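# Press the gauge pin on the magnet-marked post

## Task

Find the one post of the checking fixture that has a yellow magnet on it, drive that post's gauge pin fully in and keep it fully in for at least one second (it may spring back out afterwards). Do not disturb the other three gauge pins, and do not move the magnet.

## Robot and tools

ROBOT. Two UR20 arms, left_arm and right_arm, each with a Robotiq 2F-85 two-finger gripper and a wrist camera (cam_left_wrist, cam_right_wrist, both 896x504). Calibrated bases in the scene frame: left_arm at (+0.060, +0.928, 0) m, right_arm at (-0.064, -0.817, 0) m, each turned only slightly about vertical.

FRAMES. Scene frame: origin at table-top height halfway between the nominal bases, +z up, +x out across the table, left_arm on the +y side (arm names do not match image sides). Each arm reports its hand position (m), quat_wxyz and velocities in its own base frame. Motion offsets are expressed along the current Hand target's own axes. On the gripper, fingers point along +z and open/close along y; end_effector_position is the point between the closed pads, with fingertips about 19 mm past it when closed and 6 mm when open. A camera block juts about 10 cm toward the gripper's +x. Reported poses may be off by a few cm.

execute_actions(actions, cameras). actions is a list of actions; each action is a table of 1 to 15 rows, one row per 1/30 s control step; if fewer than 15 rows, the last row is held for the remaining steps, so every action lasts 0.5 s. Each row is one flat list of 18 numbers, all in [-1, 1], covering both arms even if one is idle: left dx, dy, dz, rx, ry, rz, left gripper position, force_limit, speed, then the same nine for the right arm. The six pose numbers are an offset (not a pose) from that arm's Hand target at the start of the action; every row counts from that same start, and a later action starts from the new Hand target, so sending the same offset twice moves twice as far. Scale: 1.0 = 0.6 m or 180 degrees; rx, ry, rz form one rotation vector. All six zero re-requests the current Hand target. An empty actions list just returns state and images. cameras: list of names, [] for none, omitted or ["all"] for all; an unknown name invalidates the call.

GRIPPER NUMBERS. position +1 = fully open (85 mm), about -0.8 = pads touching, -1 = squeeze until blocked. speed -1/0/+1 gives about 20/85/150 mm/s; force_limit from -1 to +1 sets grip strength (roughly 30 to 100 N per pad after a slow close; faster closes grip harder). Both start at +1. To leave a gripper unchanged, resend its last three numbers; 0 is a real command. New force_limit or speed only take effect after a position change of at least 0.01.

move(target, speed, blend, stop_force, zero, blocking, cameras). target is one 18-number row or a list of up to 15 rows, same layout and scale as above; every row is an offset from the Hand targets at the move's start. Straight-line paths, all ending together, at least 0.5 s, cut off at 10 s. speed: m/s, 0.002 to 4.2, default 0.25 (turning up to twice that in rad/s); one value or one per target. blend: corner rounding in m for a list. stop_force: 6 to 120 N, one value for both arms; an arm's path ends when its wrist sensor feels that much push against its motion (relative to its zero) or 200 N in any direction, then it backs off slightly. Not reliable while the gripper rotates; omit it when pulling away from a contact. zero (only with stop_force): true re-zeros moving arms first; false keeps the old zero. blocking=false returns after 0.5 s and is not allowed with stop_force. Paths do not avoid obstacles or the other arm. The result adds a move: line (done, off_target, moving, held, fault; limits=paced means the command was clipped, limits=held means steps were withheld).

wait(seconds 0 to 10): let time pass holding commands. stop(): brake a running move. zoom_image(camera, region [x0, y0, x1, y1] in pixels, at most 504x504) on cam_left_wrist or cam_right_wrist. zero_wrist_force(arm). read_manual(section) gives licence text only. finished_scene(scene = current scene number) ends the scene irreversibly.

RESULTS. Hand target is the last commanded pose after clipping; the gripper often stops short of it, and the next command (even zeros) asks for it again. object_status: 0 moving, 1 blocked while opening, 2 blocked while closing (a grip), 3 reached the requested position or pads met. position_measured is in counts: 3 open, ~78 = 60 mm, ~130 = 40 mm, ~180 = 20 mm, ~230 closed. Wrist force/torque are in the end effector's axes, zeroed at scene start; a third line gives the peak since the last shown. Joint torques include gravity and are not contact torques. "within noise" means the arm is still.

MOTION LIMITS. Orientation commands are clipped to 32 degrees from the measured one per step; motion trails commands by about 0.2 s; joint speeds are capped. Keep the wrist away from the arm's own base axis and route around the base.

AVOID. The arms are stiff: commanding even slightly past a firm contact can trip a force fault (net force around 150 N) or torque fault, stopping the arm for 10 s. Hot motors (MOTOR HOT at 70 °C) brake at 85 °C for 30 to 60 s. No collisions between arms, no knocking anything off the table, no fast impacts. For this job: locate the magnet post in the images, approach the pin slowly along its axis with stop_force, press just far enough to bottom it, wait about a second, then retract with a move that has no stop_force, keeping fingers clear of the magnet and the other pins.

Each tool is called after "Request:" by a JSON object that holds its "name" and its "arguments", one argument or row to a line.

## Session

Request:
{"name": "execute_actions", "arguments": {
  "actions": []
}}

Scene clock: 0.00 s.
left_arm: end_effector_position=(+0.3071, -0.4220, +0.1602) position_measured=3 object_status=3 end_effector_quat_wxyz=(+0.066, +0.956, -0.074, +0.275) | right_arm: end_effector_position=(+0.4900, -0.3027, +0.2369) position_measured=3 object_status=3 end_effector_quat_wxyz=(+0.548, -0.467, -0.511, -0.471)
Joint positions: left_arm=[-1.763 -1.739 2.857 -2.766 -1.003 1.555] | right_arm=[2.511 -2.074 -2.06 -2.212 2.389 -0.015]
Joint velocities: within noise
Joint torques (N m): no reading
Motor temperatures (°C): left_arm=[24 35 26 38 34 33] | right_arm=[28 35 35 36 33 38]
Wrist force (N): no reading
Wrist torque (N m): no reading
Wrist force, peak (N): no reading
Hand target: left_arm +0.3071, -0.4220, +0.1602; +0.066, +0.956, -0.074, +0.275 | right_arm +0.4900, -0.3027, +0.2369; +0.548, -0.467, -0.511, -0.471
Tool commands: left_gripper/position=+1.0 left_gripper/force_limit=+1.0 left_gripper/speed=+1.0 right_gripper/position=+1.0 right_gripper/force_limit=+1.0 right_gripper/speed=+1.0
camera_calibration:
cam_left_wrist: T_world_to_cam=[[-0.285835, -0.958093, 0.0188626, -0.30276], [-0.929607, 0.27245, -0.248197, 0.463413], [0.232657, -0.0884782, -0.968526, 0.172428], [0, 0, 0, 1]] pos_world=[0.304136, -0.401073, 0.28773]
cam_right_wrist: T_world_to_cam=[[0.978979, 0.0562001, -0.196068, -0.399553], [-0.174505, -0.266853, -0.947807, 0.238768], [-0.105588, 0.962097, -0.251436, 0.530477], [0, 0, 0, 1]] pos_world=[0.488832, -0.424199, 0.281347]

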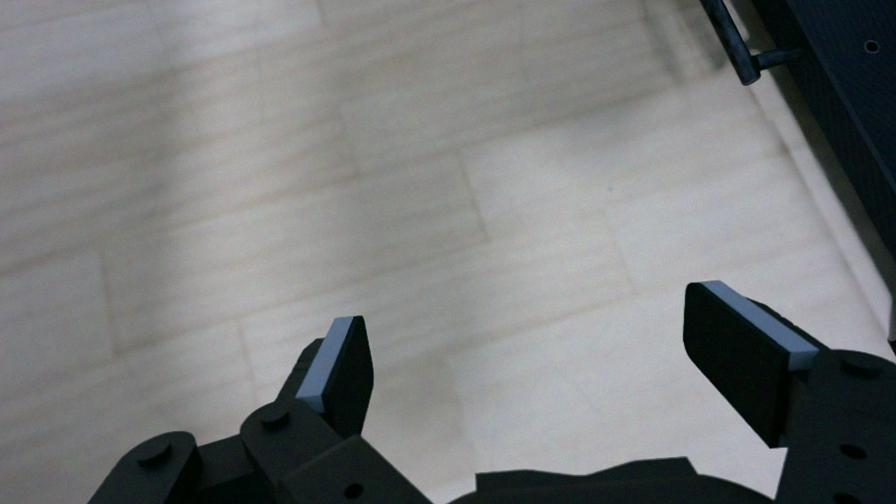

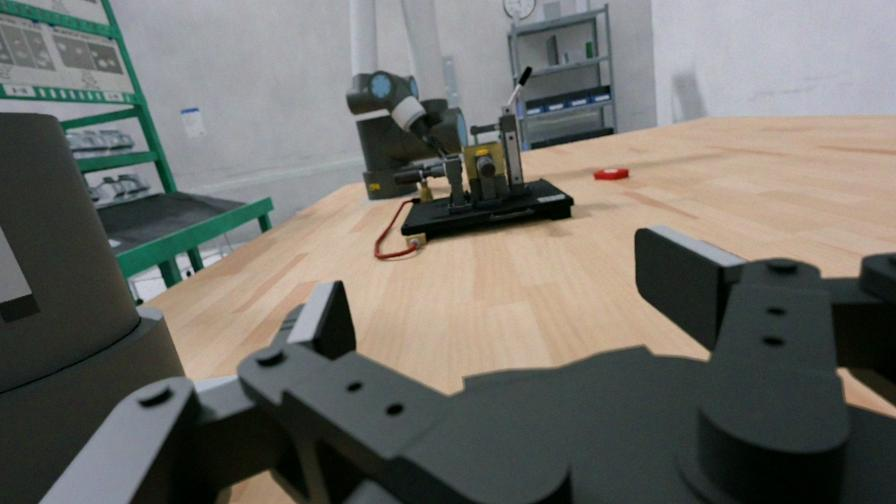

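Request:
{"name": "zoom_image", "arguments": {
  "camera": "cam_right_wrist",
  "region": [370, 60, 590, 260]
}}

Scaled by 2.291 from the camera's 896x504 image, which has a finer 1280x720 frame.

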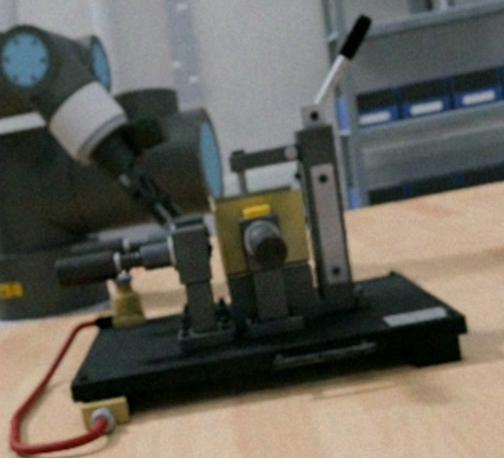

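Request:
{"name": "move", "arguments": {
  "target": [0,0,0,0,0,0,1,1,1,0.166,0.155,0.913,-0.0833,-0.508,0.065,-1,1,1],
  "speed": 0.7,
  "cameras": []
}}

Request:
{"name": "move", "arguments": {
  "target": [0,0,0,0,0,0,1,1,1,0.588,-0.149,0.095,0,0,0,-1,1,1],
  "speed": 0.5,
  "cameras": ["cam_right_wrist"]
}}

Scene clock: 3.53 s.
left_arm: end_effector_position=(+0.3071, -0.4220, +0.1602) position_measured=3 object_status=3 end_effector_quat_wxyz=(+0.066, +0.956, -0.074, +0.275) | right_arm: end_effector_position=(+0.5198, +0.2480, +0.3569) position_measured=234 object_status=3 end_effector_quat_wxyz=(+0.000, +0.766, +0.643, +0.000)
Joint positions: left_arm=[-1.763 -1.739 2.857 -2.766 -1.003 1.555] | right_arm=[3.943 -1.278 -2.393 -1.041 1.571 2.546]
Joint velocities: within noise
Joint torques (N m): left_arm=[6.18 -10.67 -57.7 -8.73 3.93 -0.78] | right_arm=[18.18 -5.74 105.79 5.75 -4.21 4.68]
Motor temperatures (°C): left_arm=[24 35 26 38 33 33] | right_arm=[28 35 35 36 33 38]
Wrist force (N): left_arm=[0.1 -0.2 -0.2] | right_arm=[-0.9 2.6 2.2]
Wrist torque (N m): left_arm=[-0.03 -0.01 0.00] | right_arm=[1.37 0.16 -0.52]
Wrist force, peak (N): left_arm=[-0.1 -0.5 -0.3] | right_arm=[5.7 1.5 1.5]
Hand target: left_arm +0.3071, -0.4220, +0.1602; +0.066, +0.956, -0.074, +0.275 | right_arm +0.5198, +0.2481, +0.3569; +0.000, +0.766, +0.643, +0.000
Off the commanded pose: left_arm 0.000 m, 0 deg | right_arm 0.000 m, 0 deg.
move: done
No camera images: "cameras" was empty.

Scene clock: 5.00 s.
left_arm: end_effector_position=(+0.3071, -0.4220, +0.1602) position_measured=3 object_status=3 end_effector_quat_wxyz=(+0.066, +0.956, -0.074, +0.275) | right_arm: end_effector_position=(+0.4929, +0.6108, +0.3000) position_measured=234 object_status=3 end_effector_quat_wxyz=(+0.000, +0.766, +0.643, +0.000)
Joint positions: left_arm=[-1.763 -1.739 2.857 -2.766 -1.003 1.555] | right_arm=[4.292 -1.611 -2.215 -0.886 1.571 2.896]
Joint velocities: within noise
Joint torques (N m): left_arm=[3.15 -12.27 -58.18 -8.9 4.72 -1.06] | right_arm=[21.95 63.55 95.97 14.81 -4.01 5.57]
Motor temperatures (°C): left_arm=[24 35 26 38 33 33] | right_arm=[28 35 35 36 33 38]
Wrist force (N): left_arm=[0.3 0.0 0.0] | right_arm=[-0.4 2.4 2.2]
Wrist torque (N m): left_arm=[0.01 -0.05 0.00] | right_arm=[1.51 0.05 -0.48]
Wrist force, peak (N): left_arm=[0.2 -0.3 -0.4] | right_arm=[-5.0 3.7 1.5]
Hand target: left_arm +0.3071, -0.4220, +0.1602; +0.066, +0.956, -0.074, +0.275 | right_arm +0.4929, +0.6110, +0.3000; +0.000, +0.766, +0.643, +0.000
Off the commanded pose: left_arm 0.000 m, 0 deg | right_arm 0.000 m, 0 deg.
move: done
camera_calibration:
cam_right_wrist: T_world_to_cam=[[0.940837, -0.331434, 0.0705534, -0.265726], [-0.337457, -0.89748, 0.283995, 0.638825], [-0.0308052, -0.291001, -0.956227, 0.607839], [0, 0, 0, 1]] pos_world=[0.484305, 0.662144, 0.418557]
Images, in order (width x height): cam_right_wrist 896x504.

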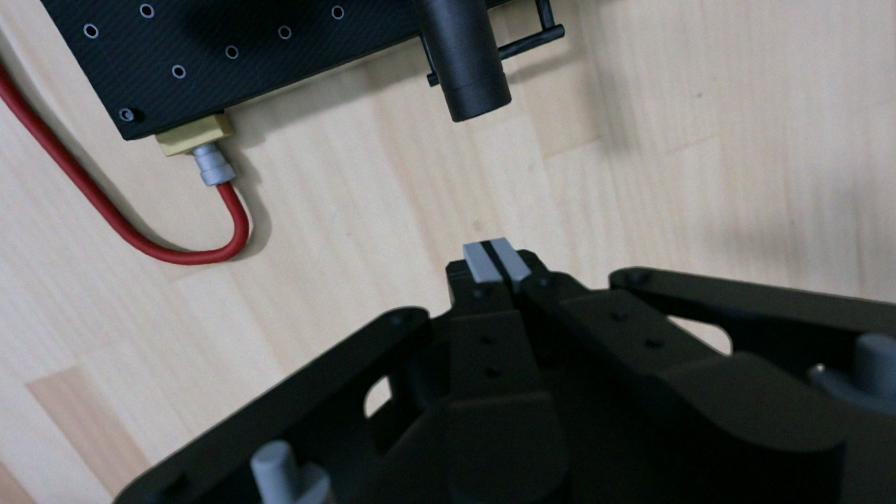

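Request:
{"name": "move", "arguments": {
  "target": [0,0,0,0,0,0,1,1,1,0.012,0.051,0.228,0,0,-0.047,-1,1,1],
  "speed": 0.3,
  "cameras": ["cam_right_wrist"]
}}

Scene clock: 6.90 s.
left_arm: end_effector_position=(+0.3071, -0.4220, +0.1602) position_measured=3 object_status=3 end_effector_quat_wxyz=(+0.066, +0.956, -0.074, +0.275) | right_arm: end_effector_position=(+0.5243, +0.6128, +0.1633) position_measured=234 object_status=3 end_effector_quat_wxyz=(+0.000, +0.716, +0.698, +0.000)
Joint positions: left_arm=[-1.763 -1.739 2.857 -2.766 -1.003 1.555] | right_arm=[4.257 -1.781 -2.28 -0.651 1.571 2.712]
Joint velocities: within noise
Joint torques (N m): left_arm=[3.8 -9.73 -58.16 -7.73 3.49 -0.98] | right_arm=[-20.86 81.24 57.11 16.32 5.31 -8.48]
Motor temperatures (°C): left_arm=[24 35 26 38 33 33] | right_arm=[28 35 35 36 33 38]
Wrist force (N): left_arm=[-0.1 0.1 0.1] | right_arm=[-1.1 2.2 2.2]
Wrist torque (N m): left_arm=[0.01 0.01 0.00] | right_arm=[1.45 0.16 -0.38]
Wrist force, peak (N): left_arm=[0.4 0.1 -0.4] | right_arm=[-0.4 2.9 5.1]
Hand target: left_arm +0.3071, -0.4220, +0.1602; +0.066, +0.956, -0.074, +0.275 | right_arm +0.5243, +0.6128, +0.1632; +0.000, +0.716, +0.698, +0.000
Off the commanded pose: left_arm 0.000 m, 0 deg | right_arm 0.000 m, 0 deg.
move: done
camera_calibration:
cam_right_wrist: T_world_to_cam=[[0.97934, -0.1895, 0.070596, -0.392177], [-0.201844, -0.937343, 0.283983, 0.643384], [0.0123581, -0.292365, -0.956227, 0.456776], [0, 0, 0, 1]] pos_world=[0.508293, 0.662299, 0.281757]
Images, in order (width x height): cam_right_wrist 896x504.

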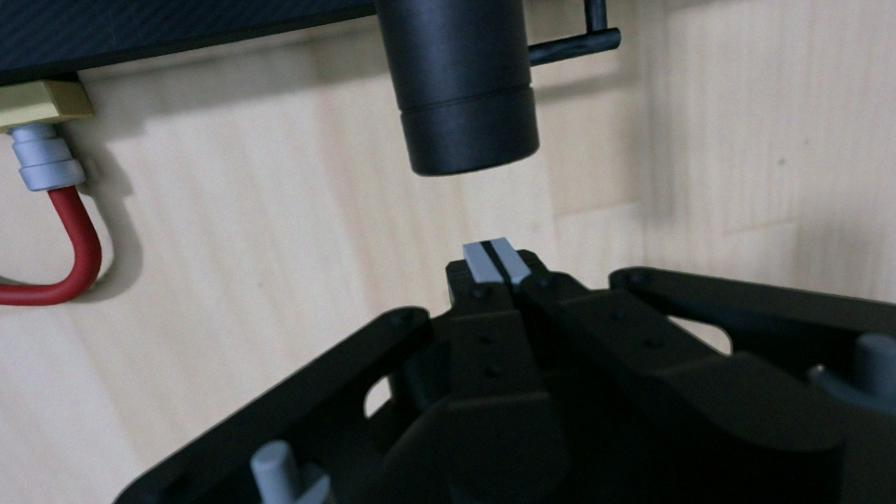

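Request:
{"name": "move", "arguments": {
  "target": [
    [0,0,0,0,0,0,1,1,1,0.027,-0.008,0,0,0,0,-1,1,1],
    [0,0,0,0,0,0,1,1,1,0.047,-0.008,0,0,0,0,-1,1,1],
    [0,0,0,0,0,0,1,1,1,0.11,-0.008,0,0,0,0,-1,1,1]
  ],
  "speed": [0.1,0.03,0.014],
  "stop_force": 25,
  "cameras": ["cam_right_wrist"]
}}

Request:
{"name": "wait", "arguments": {
  "seconds": 1.1,
  "cameras": []
}}

Scene clock: 10.43 s.
left_arm: end_effector_position=(+0.3071, -0.4220, +0.1602) position_measured=3 object_status=3 end_effector_quat_wxyz=(+0.066, +0.956, -0.074, +0.275) | right_arm: end_effector_position=(+0.5207, +0.6584, +0.1632) position_measured=234 object_status=3 end_effector_quat_wxyz=(+0.000, +0.716, +0.698, +0.000)
Joint positions: left_arm=[-1.763 -1.739 2.857 -2.766 -1.003 1.555] | right_arm=[4.285 -1.812 -2.235 -0.665 1.571 2.741]
Joint velocities: within noise
Joint torques (N m): left_arm=[11.7 -8.39 -61.93 -7.27 3.89 -1.31] | right_arm=[-7.61 137.32 76.6 17.75 6.47 -7.83]
Motor temperatures (°C): left_arm=[24 35 26 38 33 33] | right_arm=[28 35 35 36 33 38]
Wrist force (N): left_arm=[0.2 0.0 -0.1] | right_arm=[-16.7 4.5 6.0]
Wrist torque (N m): left_arm=[0.00 -0.02 0.00] | right_arm=[1.53 0.31 -0.45]
Wrist force, peak (N): left_arm=[-0.2 0.0 -0.4] | right_arm=[-53.9 2.4 -9.7]
Hand target: left_arm +0.3071, -0.4220, +0.1602; +0.066, +0.956, -0.074, +0.275 | right_arm +0.5207, +0.6584, +0.1632; +0.000, +0.716, +0.698, +0.000 (not the last commanded pose)
Off the commanded pose: left_arm 0.000 m, 0 deg | right_arm 0.021 m, 0 deg.
move: contact (right_arm); path passed 2 of 3 targets
camera_calibration:
cam_right_wrist: T_world_to_cam=[[0.979363, -0.189392, 0.0705616, -0.380082], [-0.201731, -0.937364, 0.283994, 0.685383], [0.0123559, -0.292367, -0.956226, 0.470059], [0, 0, 0, 1]] pos_world=[0.504693, 0.707899, 0.281657]
Images, in order (width x height): cam_right_wrist 896x504.

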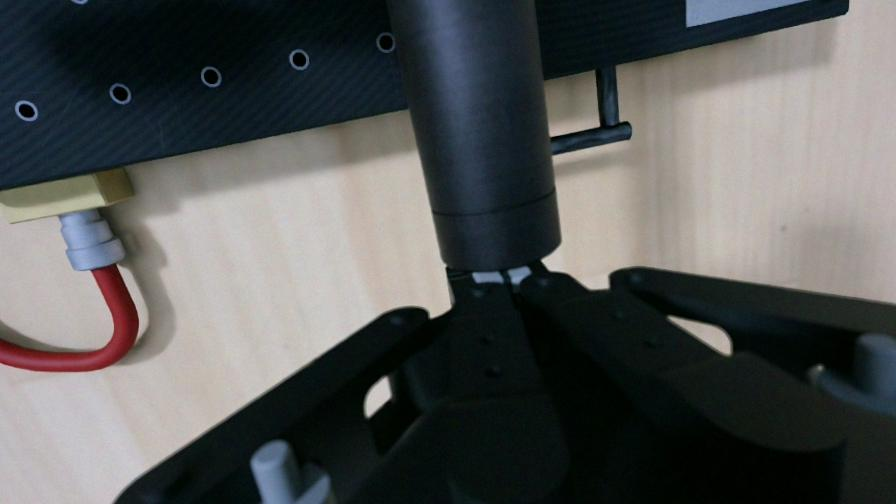

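Scene clock: 11.53 s.
left_arm: end_effector_position=(+0.3071, -0.4220, +0.1602) position_measured=3 object_status=3 end_effector_quat_wxyz=(+0.066, +0.956, -0.074, +0.275) | right_arm: end_effector_position=(+0.5207, +0.6584, +0.1632) position_measured=234 object_status=3 end_effector_quat_wxyz=(+0.000, +0.716, +0.698, +0.000)
Joint positions: left_arm=[-1.763 -1.739 2.857 -2.766 -1.003 1.555] | right_arm=[4.285 -1.812 -2.235 -0.665 1.571 2.741]
Joint velocities: within noise
Joint torques (N m): left_arm=[6.65 -5.01 -65.06 -7.3 4.17 -0.59] | right_arm=[-11.14 130.32 74.41 13.16 1.41 -7.31]
Motor temperatures (°C): left_arm=[24 35 26 38 33 33] | right_arm=[28 35 35 36 33 38]
Wrist force (N): left_arm=[-0.2 0.0 -0.4] | right_arm=[-16.2 4.2 5.4]
Wrist torque (N m): left_arm=[0.00 0.05 0.00] | right_arm=[1.52 0.30 -0.45]
Wrist force, peak (N): left_arm=[0.5 0.1 -0.3] | right_arm=[-16.9 4.2 6.2]
Hand target: left_arm +0.3071, -0.4220, +0.1602; +0.066, +0.956, -0.074, +0.275 | right_arm +0.5207, +0.6584, +0.1632; +0.000, +0.716, +0.698, +0.000 (not the last commanded pose)
Tool commands: left_gripper/position=+1.0 left_gripper/force_limit=+1.0 left_gripper/speed=+1.0 right_gripper/position=-1.0 right_gripper/force_limit=+1.0 right_gripper/speed=+1.0
Off the commanded pose: left_arm 0.000 m, 0 deg | right_arm 0.021 m, 0 deg.
wait: 1.10 s; at rest by 0.17 s
No camera images: "cameras" was empty.

Request:
{"name": "finished_scene", "arguments": {
  "scene": 3
}}

The scene is finished: the task was done.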